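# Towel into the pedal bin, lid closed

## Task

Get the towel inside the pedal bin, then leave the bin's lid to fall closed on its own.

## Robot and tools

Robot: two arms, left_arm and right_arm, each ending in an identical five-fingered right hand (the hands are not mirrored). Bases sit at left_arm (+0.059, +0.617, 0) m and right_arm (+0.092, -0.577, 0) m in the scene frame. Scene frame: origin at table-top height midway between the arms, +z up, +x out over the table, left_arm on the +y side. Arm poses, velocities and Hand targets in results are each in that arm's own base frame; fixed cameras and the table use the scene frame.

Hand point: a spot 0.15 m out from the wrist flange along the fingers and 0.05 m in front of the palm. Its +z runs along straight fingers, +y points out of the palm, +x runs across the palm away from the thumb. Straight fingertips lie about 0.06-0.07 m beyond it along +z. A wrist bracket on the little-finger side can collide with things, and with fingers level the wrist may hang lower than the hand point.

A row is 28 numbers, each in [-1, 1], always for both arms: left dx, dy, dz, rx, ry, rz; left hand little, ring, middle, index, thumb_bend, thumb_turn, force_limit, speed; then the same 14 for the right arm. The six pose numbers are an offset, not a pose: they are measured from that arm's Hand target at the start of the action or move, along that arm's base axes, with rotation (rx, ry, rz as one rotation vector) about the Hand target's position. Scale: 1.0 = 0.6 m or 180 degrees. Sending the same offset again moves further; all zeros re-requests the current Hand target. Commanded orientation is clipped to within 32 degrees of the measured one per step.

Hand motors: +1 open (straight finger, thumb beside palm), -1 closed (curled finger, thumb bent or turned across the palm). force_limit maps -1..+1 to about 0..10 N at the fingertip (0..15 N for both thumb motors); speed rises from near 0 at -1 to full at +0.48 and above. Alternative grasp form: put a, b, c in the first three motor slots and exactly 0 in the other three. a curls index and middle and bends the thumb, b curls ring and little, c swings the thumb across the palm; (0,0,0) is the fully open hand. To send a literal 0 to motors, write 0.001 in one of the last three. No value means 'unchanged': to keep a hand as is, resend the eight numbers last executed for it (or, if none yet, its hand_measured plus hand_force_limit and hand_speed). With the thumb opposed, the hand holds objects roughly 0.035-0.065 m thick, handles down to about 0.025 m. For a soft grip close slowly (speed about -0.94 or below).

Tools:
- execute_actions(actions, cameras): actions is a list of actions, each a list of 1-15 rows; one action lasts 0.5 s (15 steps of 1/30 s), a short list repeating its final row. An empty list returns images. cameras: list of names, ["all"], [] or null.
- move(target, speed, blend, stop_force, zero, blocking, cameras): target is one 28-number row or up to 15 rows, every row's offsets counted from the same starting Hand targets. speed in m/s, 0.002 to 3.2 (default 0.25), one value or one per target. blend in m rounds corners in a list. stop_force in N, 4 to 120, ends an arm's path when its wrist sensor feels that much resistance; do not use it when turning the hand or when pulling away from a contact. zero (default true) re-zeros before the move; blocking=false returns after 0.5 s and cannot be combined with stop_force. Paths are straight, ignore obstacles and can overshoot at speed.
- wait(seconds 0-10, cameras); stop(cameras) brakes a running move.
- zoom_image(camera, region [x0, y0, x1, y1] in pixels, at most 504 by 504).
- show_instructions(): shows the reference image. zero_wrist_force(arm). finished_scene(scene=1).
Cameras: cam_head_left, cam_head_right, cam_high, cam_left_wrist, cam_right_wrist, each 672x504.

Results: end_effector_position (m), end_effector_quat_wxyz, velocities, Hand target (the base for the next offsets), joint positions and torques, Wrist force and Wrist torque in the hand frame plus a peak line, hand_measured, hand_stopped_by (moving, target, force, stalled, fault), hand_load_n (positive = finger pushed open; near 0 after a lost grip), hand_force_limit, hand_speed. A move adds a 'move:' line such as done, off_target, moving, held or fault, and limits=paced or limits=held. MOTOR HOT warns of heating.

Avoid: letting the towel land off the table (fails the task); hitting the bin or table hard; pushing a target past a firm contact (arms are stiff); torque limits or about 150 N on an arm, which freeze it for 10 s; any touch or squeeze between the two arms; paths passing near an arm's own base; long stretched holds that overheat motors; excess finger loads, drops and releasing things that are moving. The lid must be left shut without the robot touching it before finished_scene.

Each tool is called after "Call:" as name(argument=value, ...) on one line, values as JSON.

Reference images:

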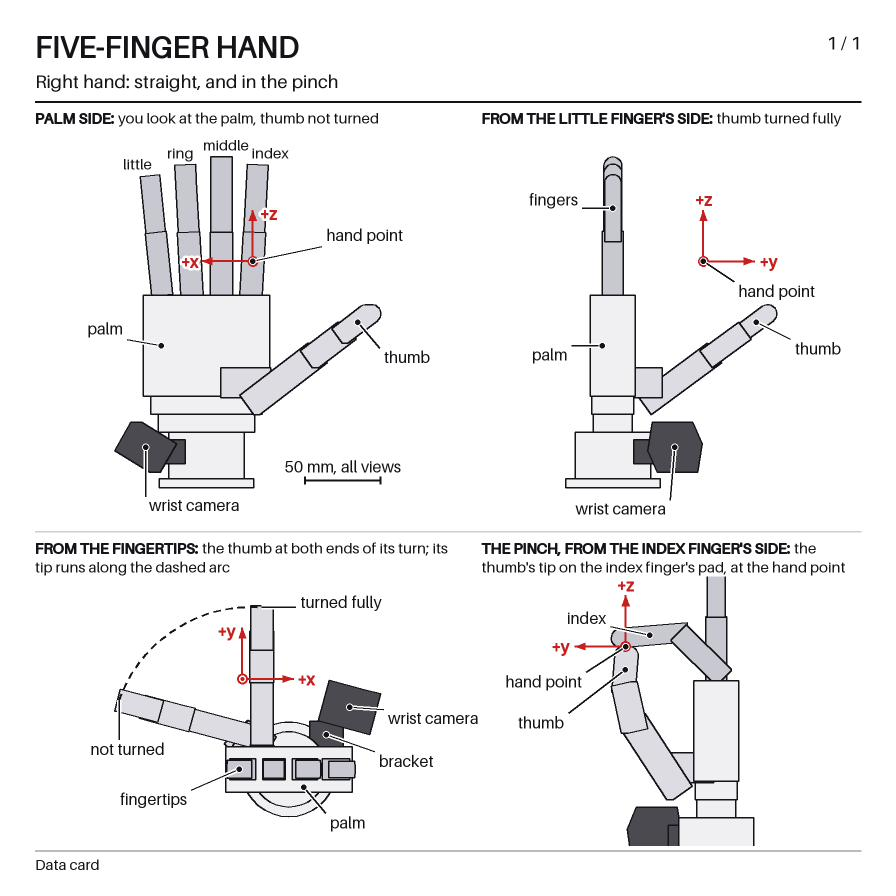

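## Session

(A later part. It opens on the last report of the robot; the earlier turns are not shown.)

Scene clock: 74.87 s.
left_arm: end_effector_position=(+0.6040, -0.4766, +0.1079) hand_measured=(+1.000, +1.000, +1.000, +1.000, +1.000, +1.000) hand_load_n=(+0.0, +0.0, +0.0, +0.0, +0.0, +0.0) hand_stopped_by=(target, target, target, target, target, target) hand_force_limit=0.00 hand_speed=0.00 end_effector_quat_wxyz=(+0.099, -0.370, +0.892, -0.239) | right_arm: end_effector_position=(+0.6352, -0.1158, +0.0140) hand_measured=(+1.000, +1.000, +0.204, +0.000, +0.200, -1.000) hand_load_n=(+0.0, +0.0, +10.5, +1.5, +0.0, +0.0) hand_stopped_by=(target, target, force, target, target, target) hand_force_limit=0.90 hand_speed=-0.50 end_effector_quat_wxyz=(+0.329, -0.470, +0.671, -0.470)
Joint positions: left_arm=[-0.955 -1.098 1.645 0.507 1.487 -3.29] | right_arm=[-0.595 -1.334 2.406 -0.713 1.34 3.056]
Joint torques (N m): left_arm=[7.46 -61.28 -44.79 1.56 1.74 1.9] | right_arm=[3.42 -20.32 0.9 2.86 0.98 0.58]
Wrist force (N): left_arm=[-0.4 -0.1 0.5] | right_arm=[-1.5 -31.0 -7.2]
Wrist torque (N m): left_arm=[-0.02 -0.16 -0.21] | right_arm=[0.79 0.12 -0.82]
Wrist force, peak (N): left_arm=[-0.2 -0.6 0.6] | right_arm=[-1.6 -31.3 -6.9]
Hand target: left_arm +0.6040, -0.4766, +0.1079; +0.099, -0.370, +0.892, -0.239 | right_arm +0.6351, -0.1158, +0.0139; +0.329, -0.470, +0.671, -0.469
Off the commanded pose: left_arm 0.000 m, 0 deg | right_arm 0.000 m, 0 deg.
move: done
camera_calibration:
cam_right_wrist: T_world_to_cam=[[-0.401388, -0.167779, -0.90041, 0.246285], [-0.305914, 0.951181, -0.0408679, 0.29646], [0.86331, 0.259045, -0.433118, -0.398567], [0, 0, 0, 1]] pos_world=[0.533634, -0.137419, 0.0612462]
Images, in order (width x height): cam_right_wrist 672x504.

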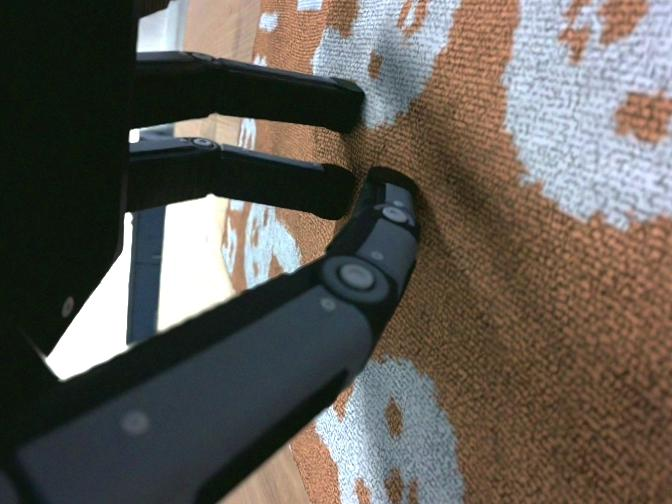

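Call:
move(target=[0,0,0,0,0,0,0,0,0,0,0,0,0,0,0,0,0.0015,0,0,0,1,1,0.21,-0.28,0.18,-1,1,-0.5], speed=0.02, cameras=["cam_right_wrist"])

Call:
zoom_image(camera="cam_right_wrist", region=[220, 40, 520, 340])

Scene clock: 76.53 s.
left_arm: end_effector_position=(+0.6040, -0.4766, +0.1079) hand_measured=(+1.000, +1.000, +1.000, +1.000, +1.000, +1.000) hand_load_n=(+0.0, +0.0, +0.0, +0.0, +0.0, +0.0) hand_stopped_by=(target, target, target, target, target, target) hand_force_limit=0.00 hand_speed=0.00 end_effector_quat_wxyz=(+0.099, -0.370, +0.892, -0.239) | right_arm: end_effector_position=(+0.6350, -0.1157, +0.0148) hand_measured=(+1.000, +1.000, +0.212, -0.260, +0.182, -1.000) hand_load_n=(+0.0, +0.0, +5.5, +13.5, +4.5, -2.5) hand_stopped_by=(target, target, target, force, target, target) hand_force_limit=1.00 hand_speed=-0.50 end_effector_quat_wxyz=(+0.329, -0.470, +0.671, -0.469)
Joint positions: left_arm=[-0.955 -1.098 1.645 0.507 1.487 -3.29] | right_arm=[-0.595 -1.336 2.406 -0.71 1.34 3.056]
Joint torques (N m): left_arm=[8.23 -61.55 -45.6 1.67 1.66 1.78] | right_arm=[1.43 -41.43 -18.84 6.11 0.86 -0.08]
Wrist force (N): left_arm=[-0.4 -0.2 0.1] | right_arm=[-0.9 -17.2 -1.0]
Wrist torque (N m): left_arm=[0.00 -0.14 -0.21] | right_arm=[0.29 0.01 -0.60]
Wrist force, peak (N): left_arm=[0.1 -0.8 0.6] | right_arm=[-1.6 -32.0 -7.1]
Hand target: left_arm +0.6040, -0.4766, +0.1079; +0.099, -0.370, +0.892, -0.239 | right_arm +0.6351, -0.1158, +0.0148; +0.329, -0.470, +0.671, -0.469
Off the commanded pose: left_arm 0.000 m, 0 deg | right_arm 0.000 m, 0 deg.
move: done
camera_calibration:
cam_right_wrist: T_world_to_cam=[[-0.401667, -0.167672, -0.900305, 0.247138], [-0.3059, 0.951194, -0.040674, 0.296348], [0.863185, 0.259066, -0.433354, -0.398076], [0, 0, 0, 1]] pos_world=[0.533533, -0.137319, 0.0620457]
Images, in order (width x height): cam_right_wrist 672x504.

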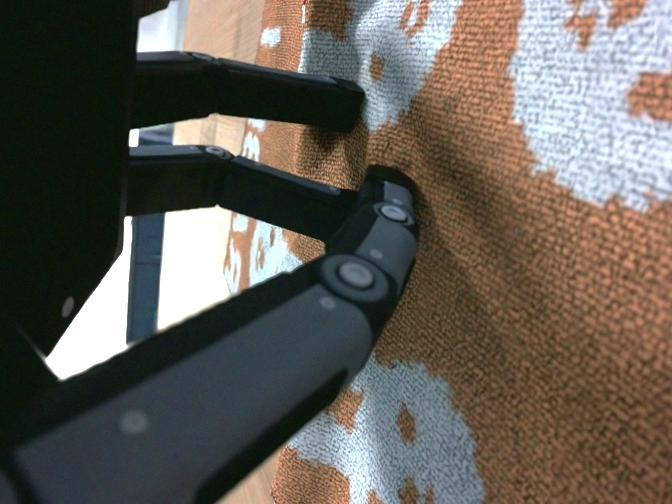

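Scaled by 1.680 from the camera's 672x504 image, which has a finer 960x720 frame.

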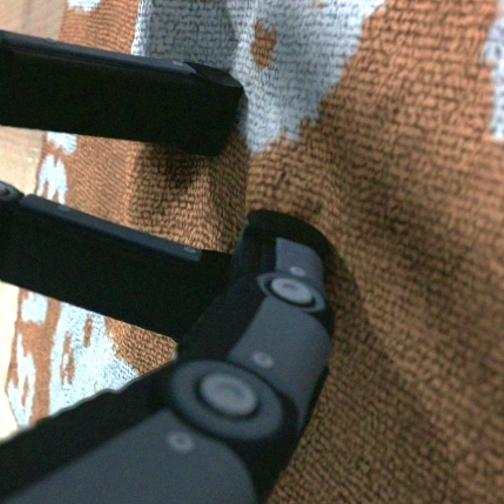

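Call:
move(target=[0,0,0,0,0,0,0,0,0,0,0,0,0,0,0,0,0.004,0,0,0,1,1,-0.2,-0.28,0.18,-1,0.8,-0.3], speed=0.02, cameras=["cam_right_wrist"])

Call:
zoom_image(camera="cam_right_wrist", region=[220, 40, 520, 340])

Scene clock: 77.83 s.
left_arm: end_effector_position=(+0.6040, -0.4766, +0.1079) hand_measured=(+1.000, +1.000, +1.000, +1.000, +1.000, +1.000) hand_load_n=(+0.0, +0.0, +0.0, +0.0, +0.0, +0.0) hand_stopped_by=(target, target, target, target, target, target) hand_force_limit=0.00 hand_speed=0.00 end_effector_quat_wxyz=(+0.099, -0.370, +0.892, -0.239) | right_arm: end_effector_position=(+0.6350, -0.1157, +0.0172) hand_measured=(+1.000, +1.000, +0.158, -0.260, +0.182, -1.000) hand_load_n=(+0.0, +0.0, +0.5, +12.5, +4.5, -2.0) hand_stopped_by=(target, target, force, force, target, target) hand_force_limit=0.80 hand_speed=-0.30 end_effector_quat_wxyz=(+0.329, -0.470, +0.671, -0.469)
Joint positions: left_arm=[-0.955 -1.098 1.645 0.507 1.487 -3.29] | right_arm=[-0.595 -1.341 2.405 -0.704 1.34 3.056]
Joint torques (N m): left_arm=[8.18 -62.3 -45.53 1.86 1.89 1.68] | right_arm=[0.28 -35.43 -24.87 0.7 0.84 -0.5]
Wrist force (N): left_arm=[-0.3 -0.4 0.4] | right_arm=[-1.7 -7.5 0.2]
Wrist torque (N m): left_arm=[-0.05 -0.16 -0.20] | right_arm=[-0.08 0.05 -0.43]
Wrist force, peak (N): left_arm=[0.0 -0.8 0.7] | right_arm=[-1.3 -27.6 -2.5]
Hand target: left_arm +0.6040, -0.4766, +0.1079; +0.099, -0.370, +0.892, -0.239 | right_arm +0.6351, -0.1158, +0.0172; +0.329, -0.470, +0.671, -0.469
Off the commanded pose: left_arm 0.000 m, 0 deg | right_arm 0.000 m, 0 deg.
move: done
camera_calibration:
cam_right_wrist: T_world_to_cam=[[-0.401667, -0.167672, -0.900305, 0.249389], [-0.3059, 0.951194, -0.040674, 0.29645], [0.863185, 0.259066, -0.433354, -0.396992], [0, 0, 0, 1]] pos_world=[0.533533, -0.137319, 0.0645457]
Images, in order (width x height): cam_right_wrist 672x504.

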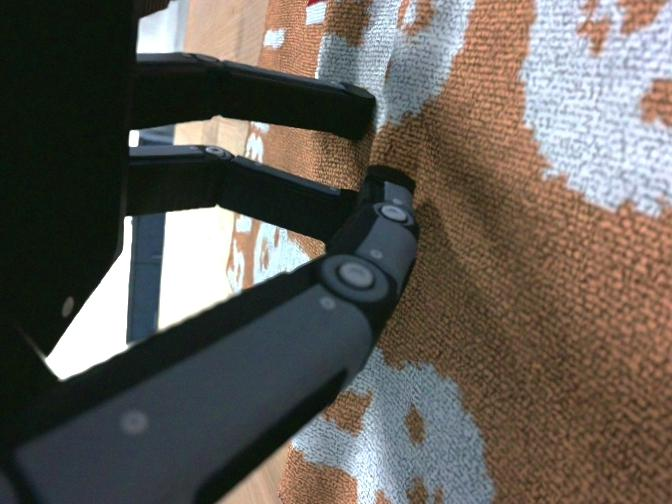

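Scaled by 1.680 from the camera's 672x504 image, which has a finer 960x720 frame.

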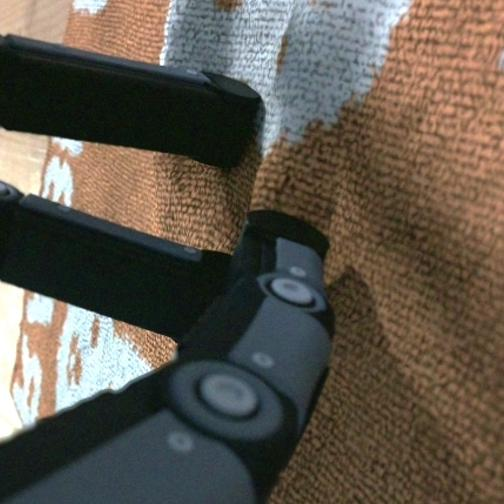

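Call:
move(target=[0,0,0,0,0,0,0,0,0,0,0,0,0,0,0,0,0.002,0,0,0,1,1,-0.3,-0.28,0.18,-1,1,-0.2], speed=0.02, cameras=["cam_right_wrist"])

Call:
zoom_image(camera="cam_right_wrist", region=[220, 40, 520, 340])

Scene clock: 79.23 s.
left_arm: end_effector_position=(+0.6040, -0.4766, +0.1079) hand_measured=(+1.000, +1.000, +1.000, +1.000, +1.000, +1.000) hand_load_n=(+0.0, +0.0, +0.0, +0.0, +0.0, +0.0) hand_stopped_by=(target, target, target, target, target, target) hand_force_limit=0.00 hand_speed=0.00 end_effector_quat_wxyz=(+0.099, -0.370, +0.892, -0.239) | right_arm: end_effector_position=(+0.6350, -0.1157, +0.0184) hand_measured=(+1.000, +1.000, -0.198, -0.260, +0.182, -1.000) hand_load_n=(-0.5, +0.0, +10.5, +9.5, +6.5, +0.5) hand_stopped_by=(target, target, force, force, target, target) hand_force_limit=1.00 hand_speed=-0.20 end_effector_quat_wxyz=(+0.329, -0.470, +0.671, -0.469)
Joint positions: left_arm=[-0.955 -1.098 1.645 0.507 1.487 -3.29] | right_arm=[-0.595 -1.343 2.404 -0.701 1.34 3.056]
Joint torques (N m): left_arm=[6.7 -61.95 -45.49 1.82 1.7 1.74] | right_arm=[-0.78 -44.13 -23.21 2.92 0.86 -1.33]
Wrist force (N): left_arm=[-0.1 -0.4 0.3] | right_arm=[-1.4 -8.8 0.2]
Wrist torque (N m): left_arm=[-0.04 -0.19 -0.19] | right_arm=[-0.21 0.01 -0.44]
Wrist force, peak (N): left_arm=[-0.2 -0.8 0.7] | right_arm=[-1.3 -25.8 -2.1]
Hand target: left_arm +0.6040, -0.4766, +0.1079; +0.099, -0.370, +0.892, -0.239 | right_arm +0.6351, -0.1158, +0.0184; +0.329, -0.470, +0.671, -0.469
Off the commanded pose: left_arm 0.000 m, 0 deg | right_arm 0.000 m, 0 deg.
move: done
camera_calibration:
cam_right_wrist: T_world_to_cam=[[-0.401632, -0.167662, -0.900323, 0.250453], [-0.305875, 0.951202, -0.0406873, 0.296487], [0.863211, 0.259045, -0.433317, -0.396491], [0, 0, 0, 1]] pos_world=[0.533533, -0.137319, 0.0657458]
Images, in order (width x height): cam_right_wrist 672x504.

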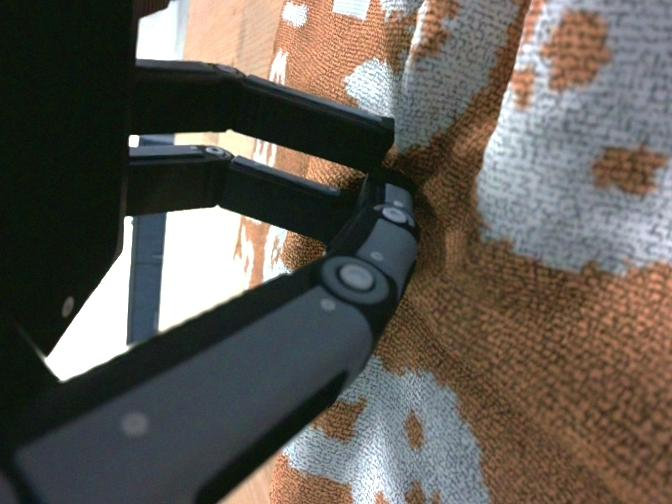

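Scaled by 1.680 from the camera's 672x504 image, which has a finer 960x720 frame.

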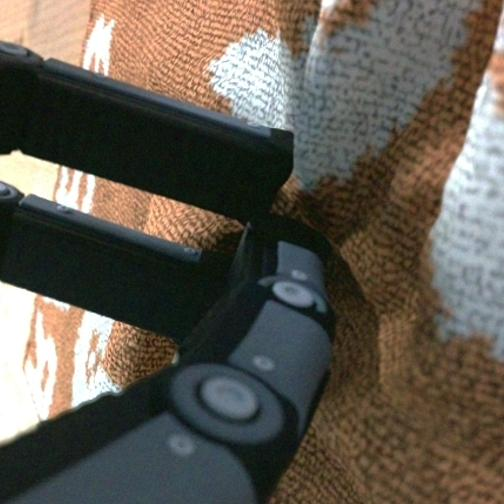

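Call:
move(target=[0,0,0,0,0,0,0,0,0,0,0,0,0,0,0,0,0.06,0,0,0,1,1,-0.3,-0.28,0.18,-1,1,-0.2], speed=0.05, cameras=["cam_right_wrist","cam_high"])

Call:
zoom_image(camera="cam_high", region=[90, 30, 270, 190])

Scene clock: 80.73 s.
left_arm: end_effector_position=(+0.6040, -0.4766, +0.1079) hand_measured=(+1.000, +1.000, +1.000, +1.000, +1.000, +1.000) hand_load_n=(+0.0, +0.0, +0.0, +0.0, +0.0, +0.0) hand_stopped_by=(target, target, target, target, target, target) hand_force_limit=0.00 hand_speed=0.00 end_effector_quat_wxyz=(+0.099, -0.370, +0.892, -0.239) | right_arm: end_effector_position=(+0.6352, -0.1158, +0.0545) hand_measured=(+1.000, +1.000, -0.198, -0.260, +0.182, -1.000) hand_load_n=(+0.0, -0.5, +8.5, +10.0, +6.5, +0.5) hand_stopped_by=(target, target, force, force, target, target) hand_force_limit=1.00 hand_speed=-0.20 end_effector_quat_wxyz=(+0.329, -0.470, +0.671, -0.470)
Joint positions: left_arm=[-0.955 -1.098 1.645 0.507 1.487 -3.29] | right_arm=[-0.595 -1.417 2.387 -0.61 1.34 3.056]
Joint torques (N m): left_arm=[6.52 -61.62 -45.52 1.93 1.61 1.64] | right_arm=[4.02 -32.73 -16.57 -3.06 0.71 0.91]
Wrist force (N): left_arm=[-0.2 -0.4 0.6] | right_arm=[-1.1 -3.6 1.0]
Wrist torque (N m): left_arm=[-0.06 -0.19 -0.20] | right_arm=[-0.25 -0.10 -0.30]
Wrist force, peak (N): left_arm=[0.4 -0.5 0.8] | right_arm=[-1.3 -8.9 0.4]
Hand target: left_arm +0.6040, -0.4766, +0.1079; +0.099, -0.370, +0.892, -0.239 | right_arm +0.6351, -0.1158, +0.0544; +0.329, -0.470, +0.671, -0.469
Off the commanded pose: left_arm 0.000 m, 0 deg | right_arm 0.000 m, 0 deg.
move: done
camera_calibration:
cam_right_wrist: T_world_to_cam=[[-0.4015, -0.167811, -0.900354, 0.282801], [-0.305944, 0.951173, -0.0408519, 0.298127], [0.863247, 0.259055, -0.433237, -0.380979], [0, 0, 0, 1]] pos_world=[0.533634, -0.137419, 0.101746]
Images, in order (width x height): cam_high 672x504, cam_right_wrist 672x504.

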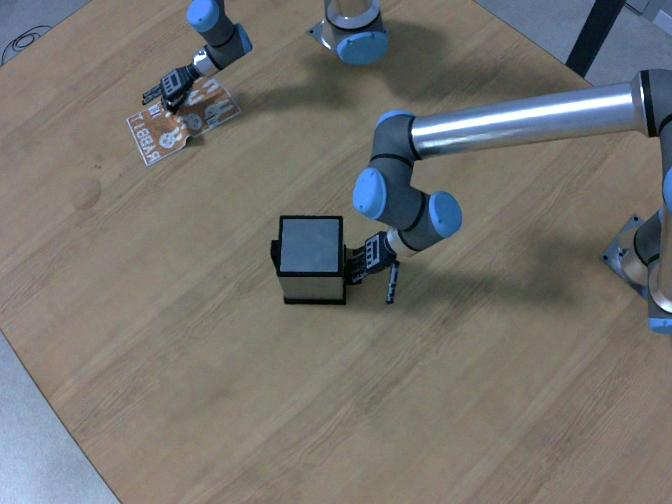

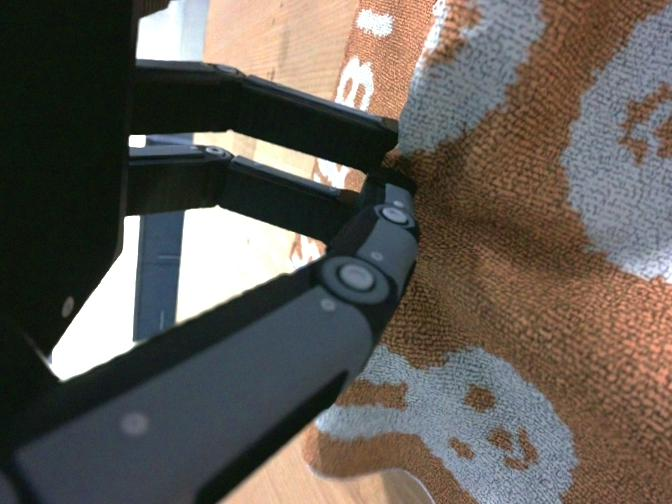

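Scaled by 2.800 from the camera's 672x504 image, which has a finer 960x720 frame.

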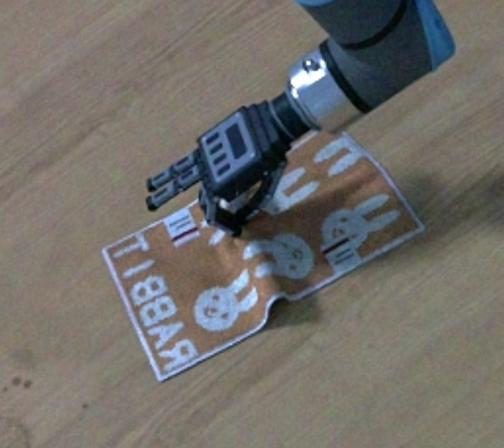

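Call:
move(target=[0,0,0,0,0,0,0,0,0,0,0,0,0,0,0,0,0.45,0,0,0,1,1,-0.3,-0.28,0.18,-1,1,-0.2], speed=0.15, cameras=["cam_right_wrist","cam_high","cam_head_right"])

Call:
zoom_image(camera="cam_high", region=[90, 0, 270, 160])

Scene clock: 87.87 s.
left_arm: end_effector_position=(+0.6040, -0.4766, +0.1079) hand_measured=(+1.000, +1.000, +1.000, +1.000, +1.000, +1.000) hand_load_n=(+0.0, +0.0, +0.0, -0.5, +0.0, -0.5) hand_stopped_by=(target, target, target, target, target, target) hand_force_limit=0.00 hand_speed=0.00 end_effector_quat_wxyz=(+0.099, -0.370, +0.892, -0.239) | right_arm: end_effector_position=(+0.6351, -0.1157, +0.3243) hand_measured=(+1.000, +1.000, -0.198, -0.260, +0.182, -1.000) hand_load_n=(+0.0, +0.0, +7.0, +10.5, +7.0, -0.5) hand_stopped_by=(target, target, force, force, target, target) hand_force_limit=1.00 hand_speed=-0.20 end_effector_quat_wxyz=(+0.329, -0.470, +0.671, -0.470)
Joint positions: left_arm=[-0.955 -1.098 1.645 0.507 1.487 -3.29] | right_arm=[-0.595 -1.767 2.119 0.008 1.34 3.056]
Joint torques (N m): left_arm=[8.41 -62.6 -45.73 2.28 1.56 1.79] | right_arm=[-13.64 -34.32 -42.1 2.91 -2.28 -1.59]
Wrist force (N): left_arm=[-0.5 -0.3 0.2] | right_arm=[-1.2 -3.2 1.5]
Wrist torque (N m): left_arm=[-0.02 -0.12 -0.22] | right_arm=[-0.26 -0.07 -0.33]
Wrist force, peak (N): left_arm=[-0.4 -0.6 0.9] | right_arm=[-1.2 -5.0 0.5]
Hand target: left_arm +0.6040, -0.4766, +0.1079; +0.099, -0.370, +0.892, -0.239 | right_arm +0.6351, -0.1158, +0.3244; +0.329, -0.470, +0.671, -0.469
Off the commanded pose: left_arm 0.000 m, 0 deg | right_arm 0.000 m, 0 deg.
move: done
camera_calibration:
cam_right_wrist: T_world_to_cam=[[-0.401489, -0.16785, -0.900352, 0.525754], [-0.30596, 0.951166, -0.0408881, 0.309144], [0.863247, 0.259055, -0.433237, -0.263961], [0, 0, 0, 1]] pos_world=[0.533534, -0.137419, 0.371646]
Images, in order (width x height): cam_head_right 672x504, cam_high 672x504, cam_right_wrist 672x504.

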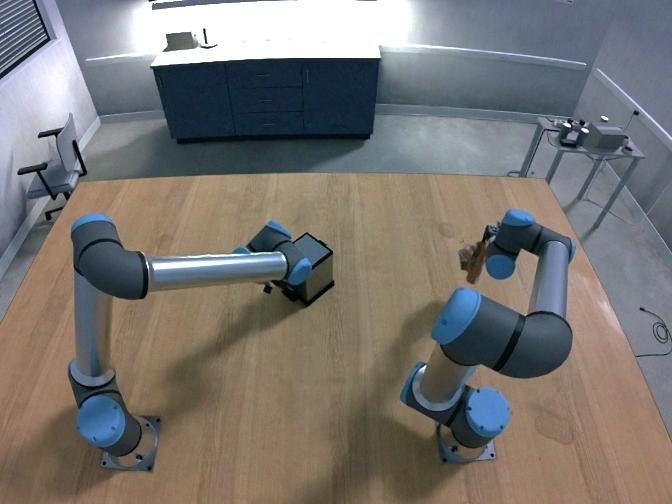

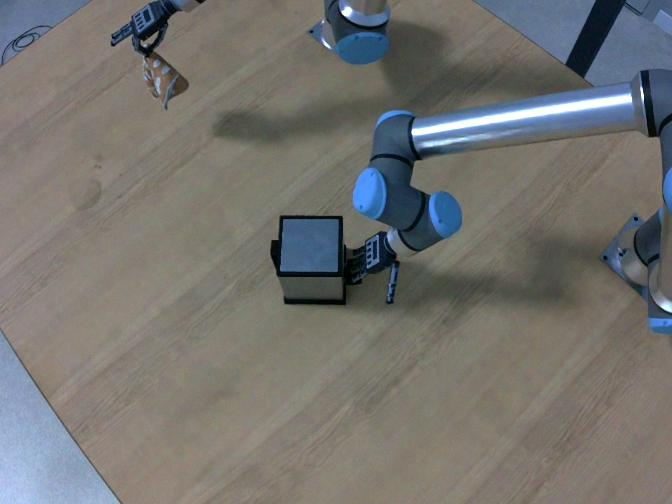

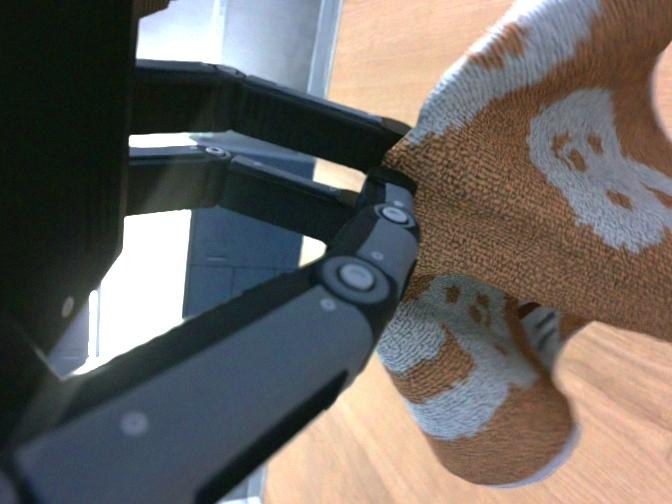

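Scaled by 2.800 from the camera's 672x504 image, which has a finer 960x720 frame.

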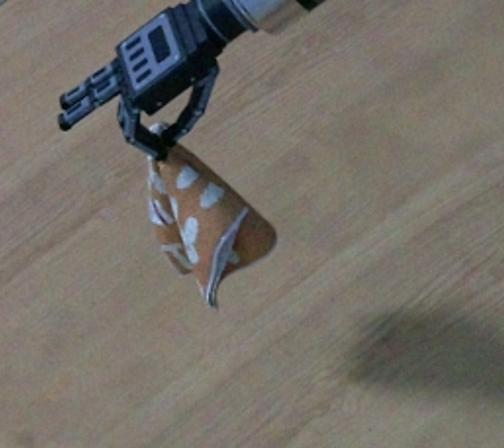

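Call:
move(target=[0,0,-0.15,0,0,0,0,0,0,0,0,0,0,0,0,0,0,0,0,0,1,1,-0.3,-0.28,0.18,-1,1,-0.2], speed=0.04, stop_force=22, cameras=["cam_high","cam_head_right"])

Call:
zoom_image(camera="cam_high", region=[250, 180, 430, 320])

Scene clock: 91.57 s.
left_arm: end_effector_position=(+0.6040, -0.4766, +0.0514) hand_measured=(+1.000, +1.000, +1.000, +1.000, +1.000, +1.000) hand_load_n=(+0.0, +0.0, +0.5, +0.0, +0.0, -0.5) hand_stopped_by=(target, target, target, target, target, target) hand_force_limit=0.00 hand_speed=0.00 end_effector_quat_wxyz=(+0.099, -0.370, +0.892, -0.239) | right_arm: end_effector_position=(+0.6351, -0.1158, +0.3244) hand_measured=(+1.000, +1.000, -0.198, -0.260, +0.182, -1.000) hand_load_n=(+0.0, +0.5, +6.5, +10.5, +7.0, -0.5) hand_stopped_by=(target, target, force, force, target, target) hand_force_limit=1.00 hand_speed=-0.20 end_effector_quat_wxyz=(+0.329, -0.470, +0.671, -0.469)
Joint positions: left_arm=[-0.955 -1.046 1.681 0.42 1.487 -3.29] | right_arm=[-0.595 -1.767 2.119 0.008 1.34 3.056]
Joint torques (N m): left_arm=[6.64 -42.25 -38.03 -0.62 1.68 1.13] | right_arm=[-16.86 -37.37 -45.87 3.1 -2.22 1.24]
Wrist force (N): left_arm=[1.2 -2.7 -25.3] | right_arm=[-1.2 -2.9 1.4]
Wrist torque (N m): left_arm=[1.68 0.48 -0.16] | right_arm=[-0.21 -0.07 -0.32]
Wrist force, peak (N): left_arm=[1.0 -10.2 -46.3] | right_arm=[-1.3 -3.5 1.5]
Hand target: left_arm +0.6040, -0.4766, +0.0514; +0.099, -0.370, +0.892, -0.239 (not the last commanded pose) | right_arm +0.6351, -0.1158, +0.3244; +0.329, -0.470, +0.671, -0.469
Off the commanded pose: left_arm 0.033 m, 0 deg | right_arm 0.000 m, 0 deg.
move: contact (left_arm)
Images, in order (width x height): cam_head_right 672x504, cam_high 672x504.

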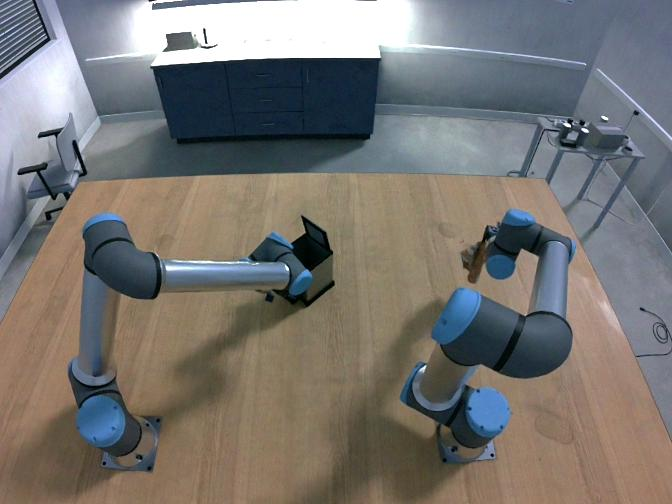

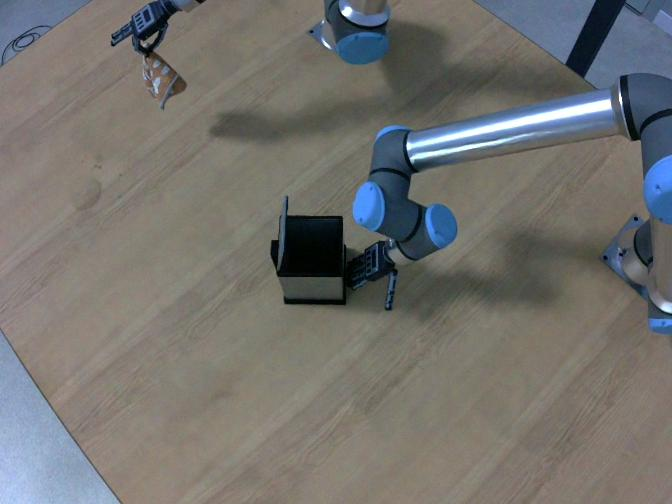

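Scaled by 2.800 from the camera's 672x504 image, which has a finer 960x720 frame.

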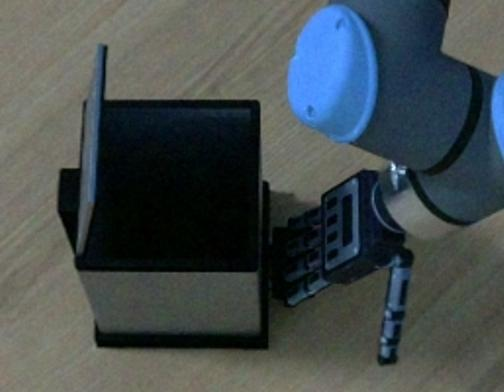

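Call:
move(target=[0,0,0,0,0,0,0,0,0,0,0,0,0,0,-0.1785,0.7547,0.226,-0.0719,0.198,0.43,1,1,-0.3,-0.28,0.18,-1,1,-0.2], speed=0.3, cameras=["cam_high","cam_head_right","cam_right_wrist"])

Scene clock: 106.83 s.
left_arm: end_effector_position=(+0.6040, -0.4766, +0.0514) hand_measured=(+1.000, +1.000, +1.000, +1.000, +1.000, +1.000) hand_load_n=(+0.0, +0.0, +0.0, +0.0, -0.5, +0.0) hand_stopped_by=(target, target, target, target, target, target) hand_force_limit=0.00 hand_speed=0.00 end_effector_quat_wxyz=(+0.099, -0.370, +0.892, -0.239) | right_arm: end_effector_position=(+0.5280, +0.3370, +0.4600) hand_measured=(+1.000, +1.000, -0.198, -0.260, +0.182, -1.000) hand_load_n=(+0.0, +0.0, +6.5, +10.5, +7.0, -1.0) hand_stopped_by=(target, target, force, force, target, target) hand_force_limit=1.00 hand_speed=-0.20 end_effector_quat_wxyz=(-0.290, +0.921, -0.247, +0.077)
Joint positions: left_arm=[-0.955 -1.046 1.681 0.42 1.487 -3.29] | right_arm=[0.112 -1.463 1.517 1.124 1.091 2.303]
Joint torques (N m): left_arm=[4.23 -43.84 -35.95 -0.29 1.26 1.16] | right_arm=[15.73 -43.13 -44.71 6.16 1.01 -2.19]
Wrist force (N): left_arm=[1.3 -2.9 -25.4] | right_arm=[-1.5 -1.9 0.4]
Wrist torque (N m): left_arm=[1.67 0.45 -0.15] | right_arm=[-0.12 0.10 -0.05]
Wrist force, peak (N): left_arm=[1.3 -3.0 -26.2] | right_arm=[-2.3 -3.9 0.8]
Hand target: left_arm +0.6040, -0.4766, +0.0514; +0.099, -0.370, +0.892, -0.239 | right_arm +0.5280, +0.3371, +0.4600; -0.290, +0.921, -0.247, +0.077
Off the commanded pose: left_arm 0.000 m, 0 deg | right_arm 0.000 m, 0 deg.
move: done
camera_calibration:
cam_right_wrist: T_world_to_cam=[[-0.133308, -0.821394, -0.554564, 0.600507], [-0.945965, -0.0614391, 0.318395, 0.365198], [-0.2956, 0.567042, -0.76882, 0.432347], [0, 0, 0, 1]] pos_world=[0.553318, 0.270532, 0.549139]
Images, in order (width x height): cam_head_right 672x504, cam_high 672x504, cam_right_wrist 672x504.

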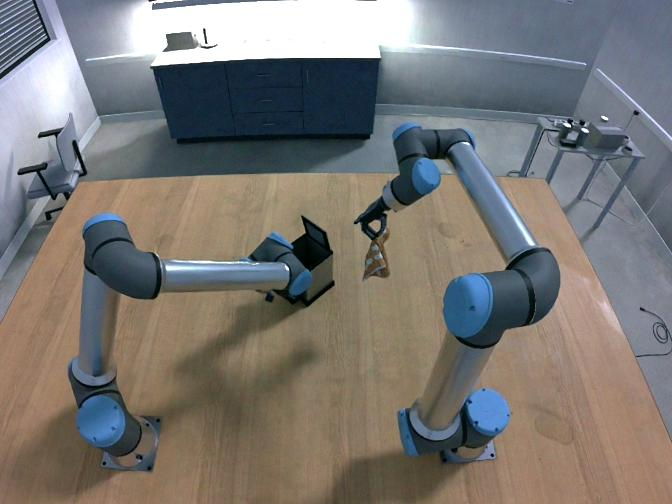

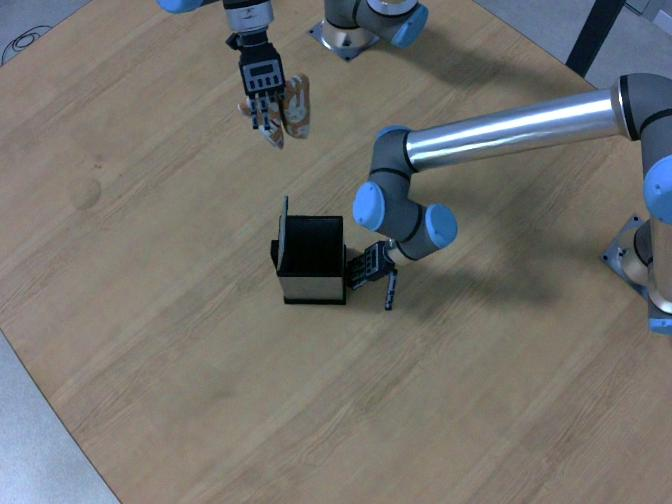

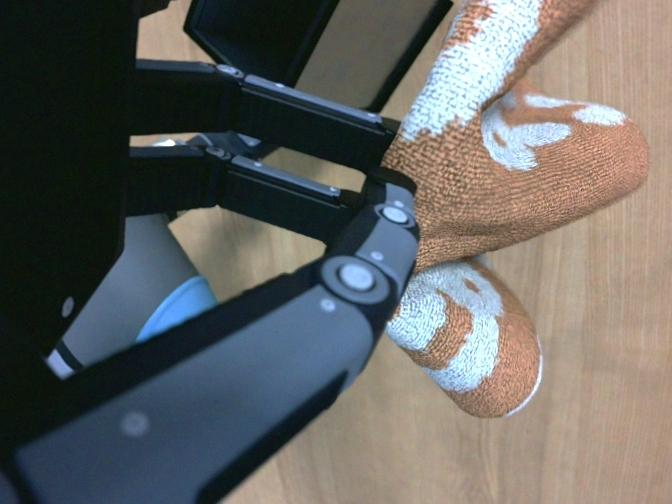

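Call:
move(target=[-0.004,0.004,-0.0345,-0.0589,-0.0589,0,0,0,0,0,0,0,0,0,0,0,0,-0.0888,-0.0117,0.2458,0.1,0.1,-0.3,-0.28,0.18,-1,1,-0.2], speed=0.15, cameras=["cam_high","cam_head_right","cam_right_wrist"])

Call:
zoom_image(camera="cam_high", region=[230, 100, 470, 320])

Scene clock: 120.77 s.
left_arm: end_effector_position=(+0.6016, -0.4741, +0.0307) hand_measured=(+1.000, +1.000, +1.000, +1.000, +1.000, +1.000) hand_load_n=(+0.0, +0.0, +0.0, -0.5, +0.0, -0.5) hand_stopped_by=(target, target, target, target, target, target) hand_force_limit=0.00 hand_speed=0.00 end_effector_quat_wxyz=(+0.146, -0.354, +0.854, -0.353) | right_arm: end_effector_position=(+0.5280, +0.3371, +0.4600) hand_measured=(+0.100, +0.100, -0.198, -0.260, +0.182, -1.000) hand_load_n=(+0.5, +0.0, +6.5, +11.0, +7.0, -0.5) hand_stopped_by=(target, target, force, force, target, target) hand_force_limit=1.00 hand_speed=-0.20 end_effector_quat_wxyz=(-0.175, +0.975, +0.135, +0.012) end_effector_velocity=(+0.000, +0.000, +0.000) end_effector_angular_velocity=(+0.000, +0.000, +0.005)
Joint positions: left_arm=[-0.975 -1.133 1.883 0.046 1.438 -3.277] | right_arm=[0.231 -1.319 1.378 1.453 1.224 1.536]
Joint velocities: left_arm=[within noise] | right_arm=[0.001 0 0.001 0 0 -0.005]
Joint torques (N m): left_arm=[1.18 -50.38 -39.96 2.47 1.61 0.31] | right_arm=[-14.77 -75.03 -30.4 -0.97 -0.32 -2.01]
Wrist force (N): left_arm=[-1.1 -1.7 -2.0] | right_arm=[-1.1 -1.6 0.7]
Wrist torque (N m): left_arm=[0.08 -0.11 -0.32] | right_arm=[-0.09 0.02 0.03]
Wrist force, peak (N): left_arm=[1.3 -2.9 -26.2] | right_arm=[-2.0 -2.0 0.4]
Hand target: left_arm +0.6016, -0.4742, +0.0307; +0.146, -0.354, +0.854, -0.353 | right_arm +0.5280, +0.3371, +0.4600; -0.175, +0.975, +0.135, +0.012
Off the commanded pose: left_arm 0.000 m, 0 deg | right_arm 0.000 m, 0 deg.
move: done
camera_calibration:
cam_right_wrist: T_world_to_cam=[[0.540153, -0.782641, -0.309368, 0.119217], [-0.679597, -0.622473, 0.388168, 0.381575], [-0.496369, 0.000575078, -0.868111, 0.77504], [0, 0, 0, 1]] pos_world=[0.579628, 0.330379, 0.561587]
Images, in order (width x height): cam_head_right 672x504, cam_high 672x504, cam_right_wrist 672x504.

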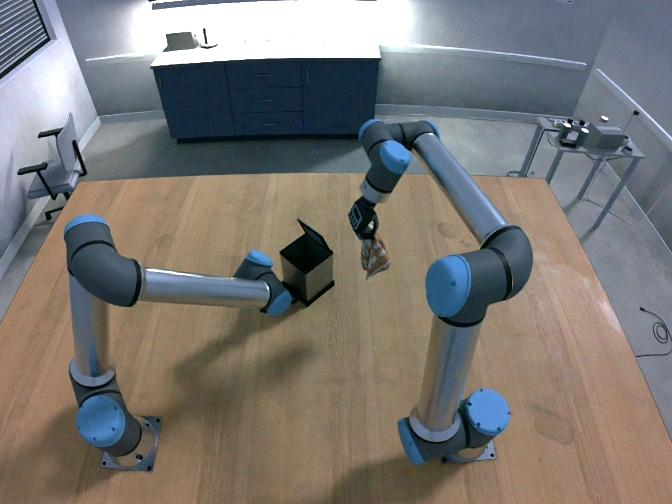

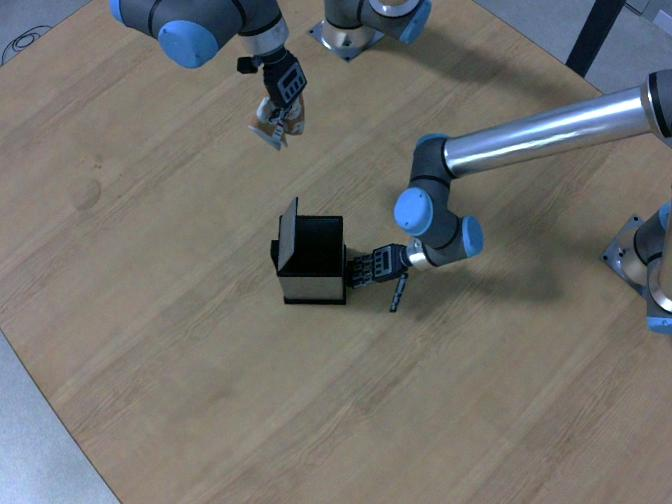

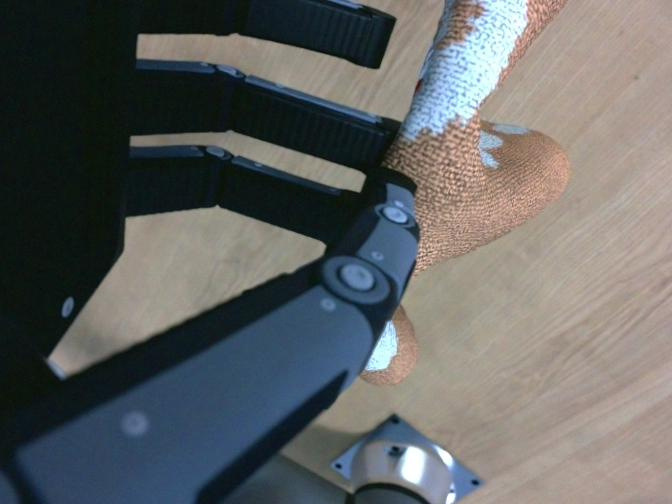

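Scaled by 2.100 from the camera's 672x504 image, which has a finer 960x720 frame.

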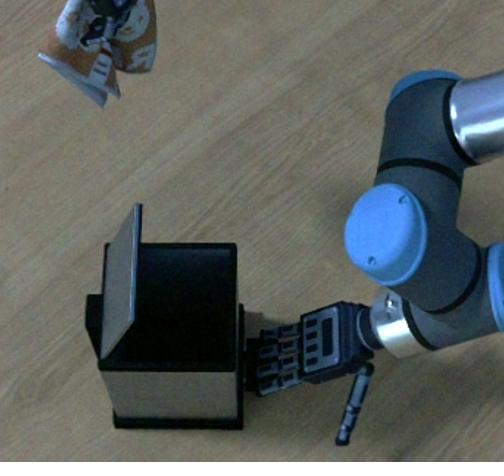

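Call:
move(target=[0,0,-0.03,0,0,0,0,0,0,0,0,0,0,0,0,0,0,0,0,0,0.1,0.1,-0.3,-0.28,0.18,-1,1,-0.2], speed=0.015, stop_force=12, cameras=["cam_high","cam_head_right"])

Call:
zoom_image(camera="cam_high", region=[230, 170, 390, 320])

Call:
zoom_image(camera="cam_head_right", region=[230, 180, 410, 330])

Scene clock: 122.93 s.
left_arm: end_effector_position=(+0.6017, -0.4743, +0.0290) hand_measured=(+1.000, +1.000, +1.000, +1.000, +1.000, +1.000) hand_load_n=(+0.0, +0.0, +0.5, +0.0, +0.0, +0.0) hand_stopped_by=(target, target, target, target, target, target) hand_force_limit=0.00 hand_speed=0.00 end_effector_quat_wxyz=(+0.146, -0.354, +0.854, -0.353) | right_arm: end_effector_position=(+0.5280, +0.3371, +0.4600) hand_measured=(+0.100, +0.100, -0.198, -0.260, +0.182, -1.000) hand_load_n=(+0.0, +0.0, +6.5, +10.5, +7.0, -0.5) hand_stopped_by=(target, target, force, force, target, target) hand_force_limit=1.00 hand_speed=-0.20 end_effector_quat_wxyz=(-0.175, +0.975, +0.135, +0.012)
Joint positions: left_arm=[-0.975 -1.131 1.883 0.043 1.438 -3.277] | right_arm=[0.231 -1.319 1.378 1.453 1.224 1.536]
Joint torques (N m): left_arm=[6.56 -69.27 -38.94 3.58 1.68 -0.78] | right_arm=[-15.95 -75.61 -30.1 -0.9 1.5 -1.42]
Wrist force (N): left_arm=[-0.1 -4.4 -15.8] | right_arm=[-1.1 -1.0 0.5]
Wrist torque (N m): left_arm=[1.15 0.17 -0.32] | right_arm=[0.01 0.02 0.05]
Wrist force, peak (N): left_arm=[0.1 -9.3 -22.5] | right_arm=[-1.3 -1.6 0.1]
Hand target: left_arm +0.6017, -0.4743, +0.0290; +0.146, -0.354, +0.854, -0.353 (not the last commanded pose) | right_arm +0.5280, +0.3371, +0.4600; -0.175, +0.975, +0.135, +0.012
Off the commanded pose: left_arm 0.016 m, 0 deg | right_arm 0.000 m, 0 deg.
move: contact (left_arm)
Images, in order (width x height): cam_head_right 672x504, cam_high 672x504.

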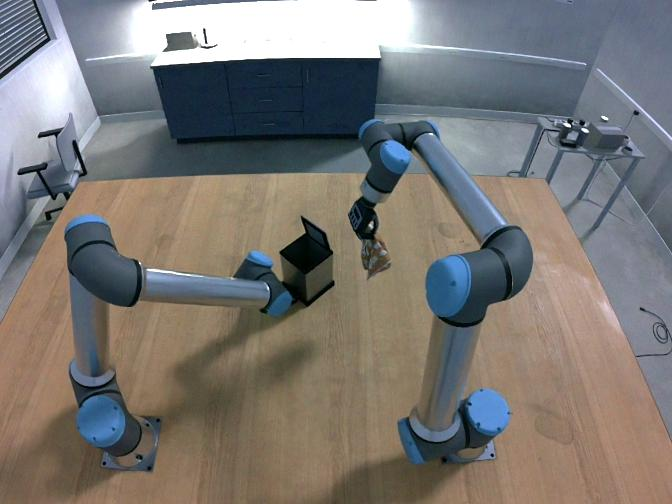

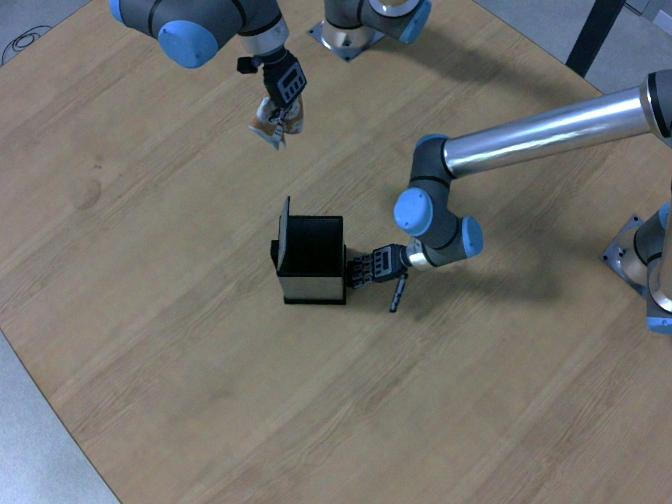

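Scaled by 3.150 from the camera's 672x504 image, which has a finer 960x720 frame.

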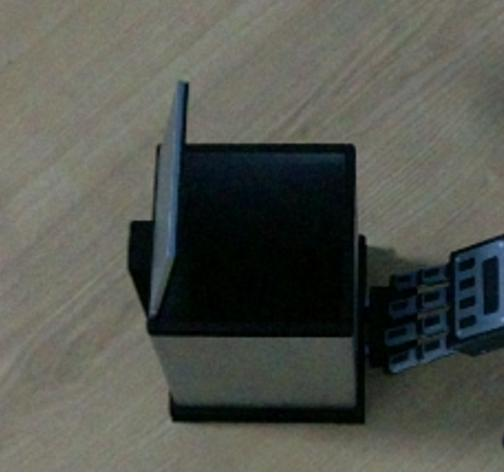

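Scaled by 2.800 from the camera's 672x504 image, which has a finer 960x720 frame.

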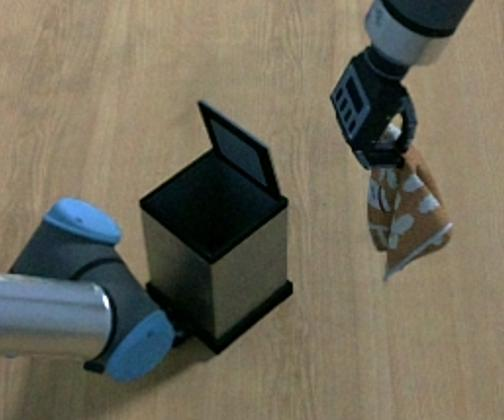

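Call:
move(target=[[0,0,0,0,0,0,0,0,0,0,0,0,0,0,0.1167,0.2665,0,-0.065,-0.022,0.097,0.1,0.1,-0.3,-0.28,0.18,-1,1,-0.2],[0,0,0,0,0,0,0,0,0,0,0,0,0,0,0.2143,0.3837,0,-0.1079,-0.0363,0.1612,0.1,0.1,-0.3,-0.28,0.18,-1,1,-0.2]], speed=0.2, blend=[0.03,0], cameras=["cam_high","cam_head_right","cam_right_wrist"])

Call:
zoom_image(camera="cam_high", region=[230, 150, 390, 310])

Call:
zoom_image(camera="cam_head_right", region=[230, 150, 410, 330])

Scene clock: 128.17 s.
left_arm: end_effector_position=(+0.6017, -0.4743, +0.0290) hand_measured=(+1.000, +1.000, +1.000, +1.000, +1.000, +1.000) hand_load_n=(+0.0, +0.0, +0.5, +0.0, +0.0, -0.5) hand_stopped_by=(target, target, target, target, target, target) hand_force_limit=0.00 hand_speed=0.00 end_effector_quat_wxyz=(+0.146, -0.354, +0.854, -0.353) | right_arm: end_effector_position=(+0.6565, +0.5673, +0.4600) hand_measured=(+0.100, +0.100, -0.198, -0.260, +0.182, -1.000) hand_load_n=(+0.0, +0.0, +6.5, +11.0, +7.0, -0.5) hand_stopped_by=(target, target, force, force, target, target) hand_force_limit=1.00 hand_speed=-0.20 end_effector_quat_wxyz=(+0.001, +0.924, +0.383, +0.000)
Joint positions: left_arm=[-0.975 -1.131 1.883 0.043 1.438 -3.277] | right_arm=[0.587 -0.769 0.557 1.783 1.573 1.371]
Joint torques (N m): left_arm=[7.22 -69.51 -39.48 3.84 1.53 -0.26] | right_arm=[-3.13 -93.06 -43.56 2.19 1.41 -2.04]
Wrist force (N): left_arm=[-0.1 -4.8 -15.7] | right_arm=[-0.6 -0.2 0.1]
Wrist torque (N m): left_arm=[1.09 0.18 -0.32] | right_arm=[0.08 0.02 0.13]
Wrist force, peak (N): left_arm=[-0.4 -4.7 -16.3] | right_arm=[-2.6 1.0 -0.8]
Hand target: left_arm +0.6017, -0.4743, +0.0290; +0.146, -0.354, +0.854, -0.353 | right_arm +0.6566, +0.5673, +0.4600; +0.001, +0.924, +0.383, +0.000
Off the commanded pose: left_arm 0.000 m, 0 deg | right_arm 0.000 m, 0 deg.
move: done
camera_calibration:
cam_right_wrist: T_world_to_cam=[[0.885289, -0.464992, -0.00684679, -0.3161], [-0.380886, -0.733451, 0.563006, 0.398597], [-0.266815, -0.495815, -0.826424, 0.950414], [0, 0, 0, 1]] pos_world=[0.685244, 0.616597, 0.558868]
Images, in order (width x height): cam_head_right 672x504, cam_high 672x504, cam_right_wrist 672x504.

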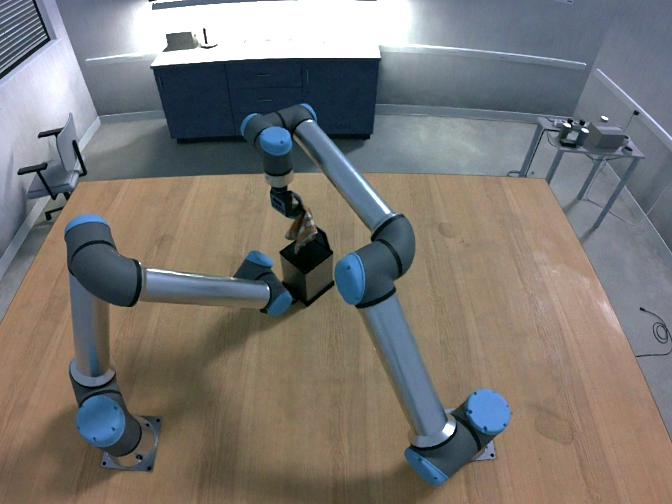

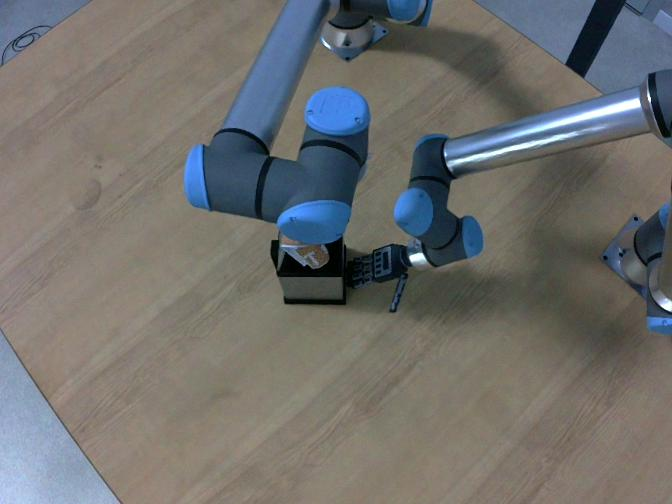

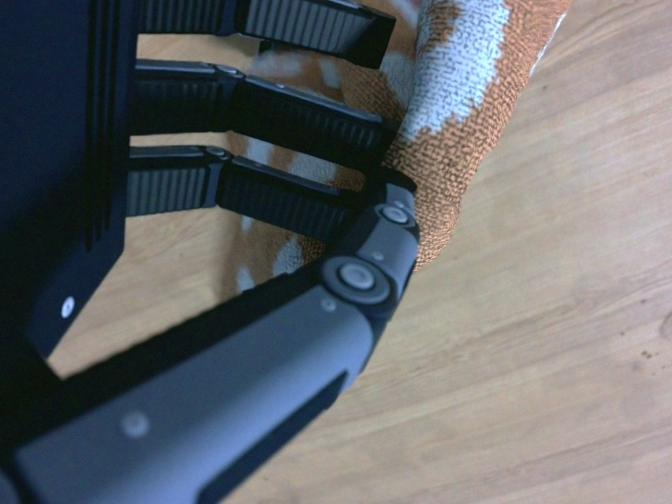

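Scaled by 3.150 from the camera's 672x504 image, which has a finer 960x720 frame.

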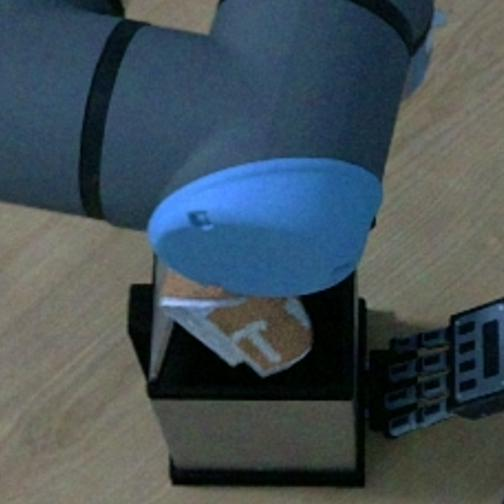

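Scaled by 2.800 from the camera's 672x504 image, which has a finer 960x720 frame.

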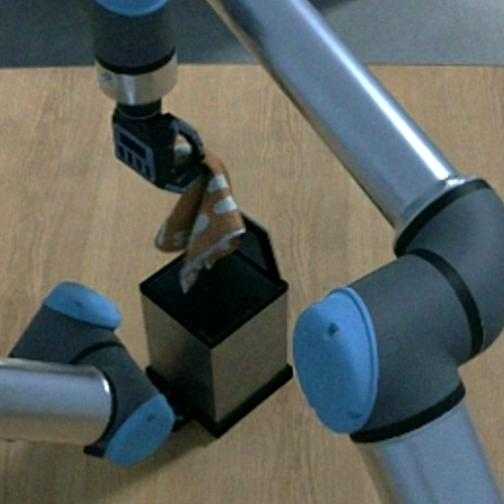

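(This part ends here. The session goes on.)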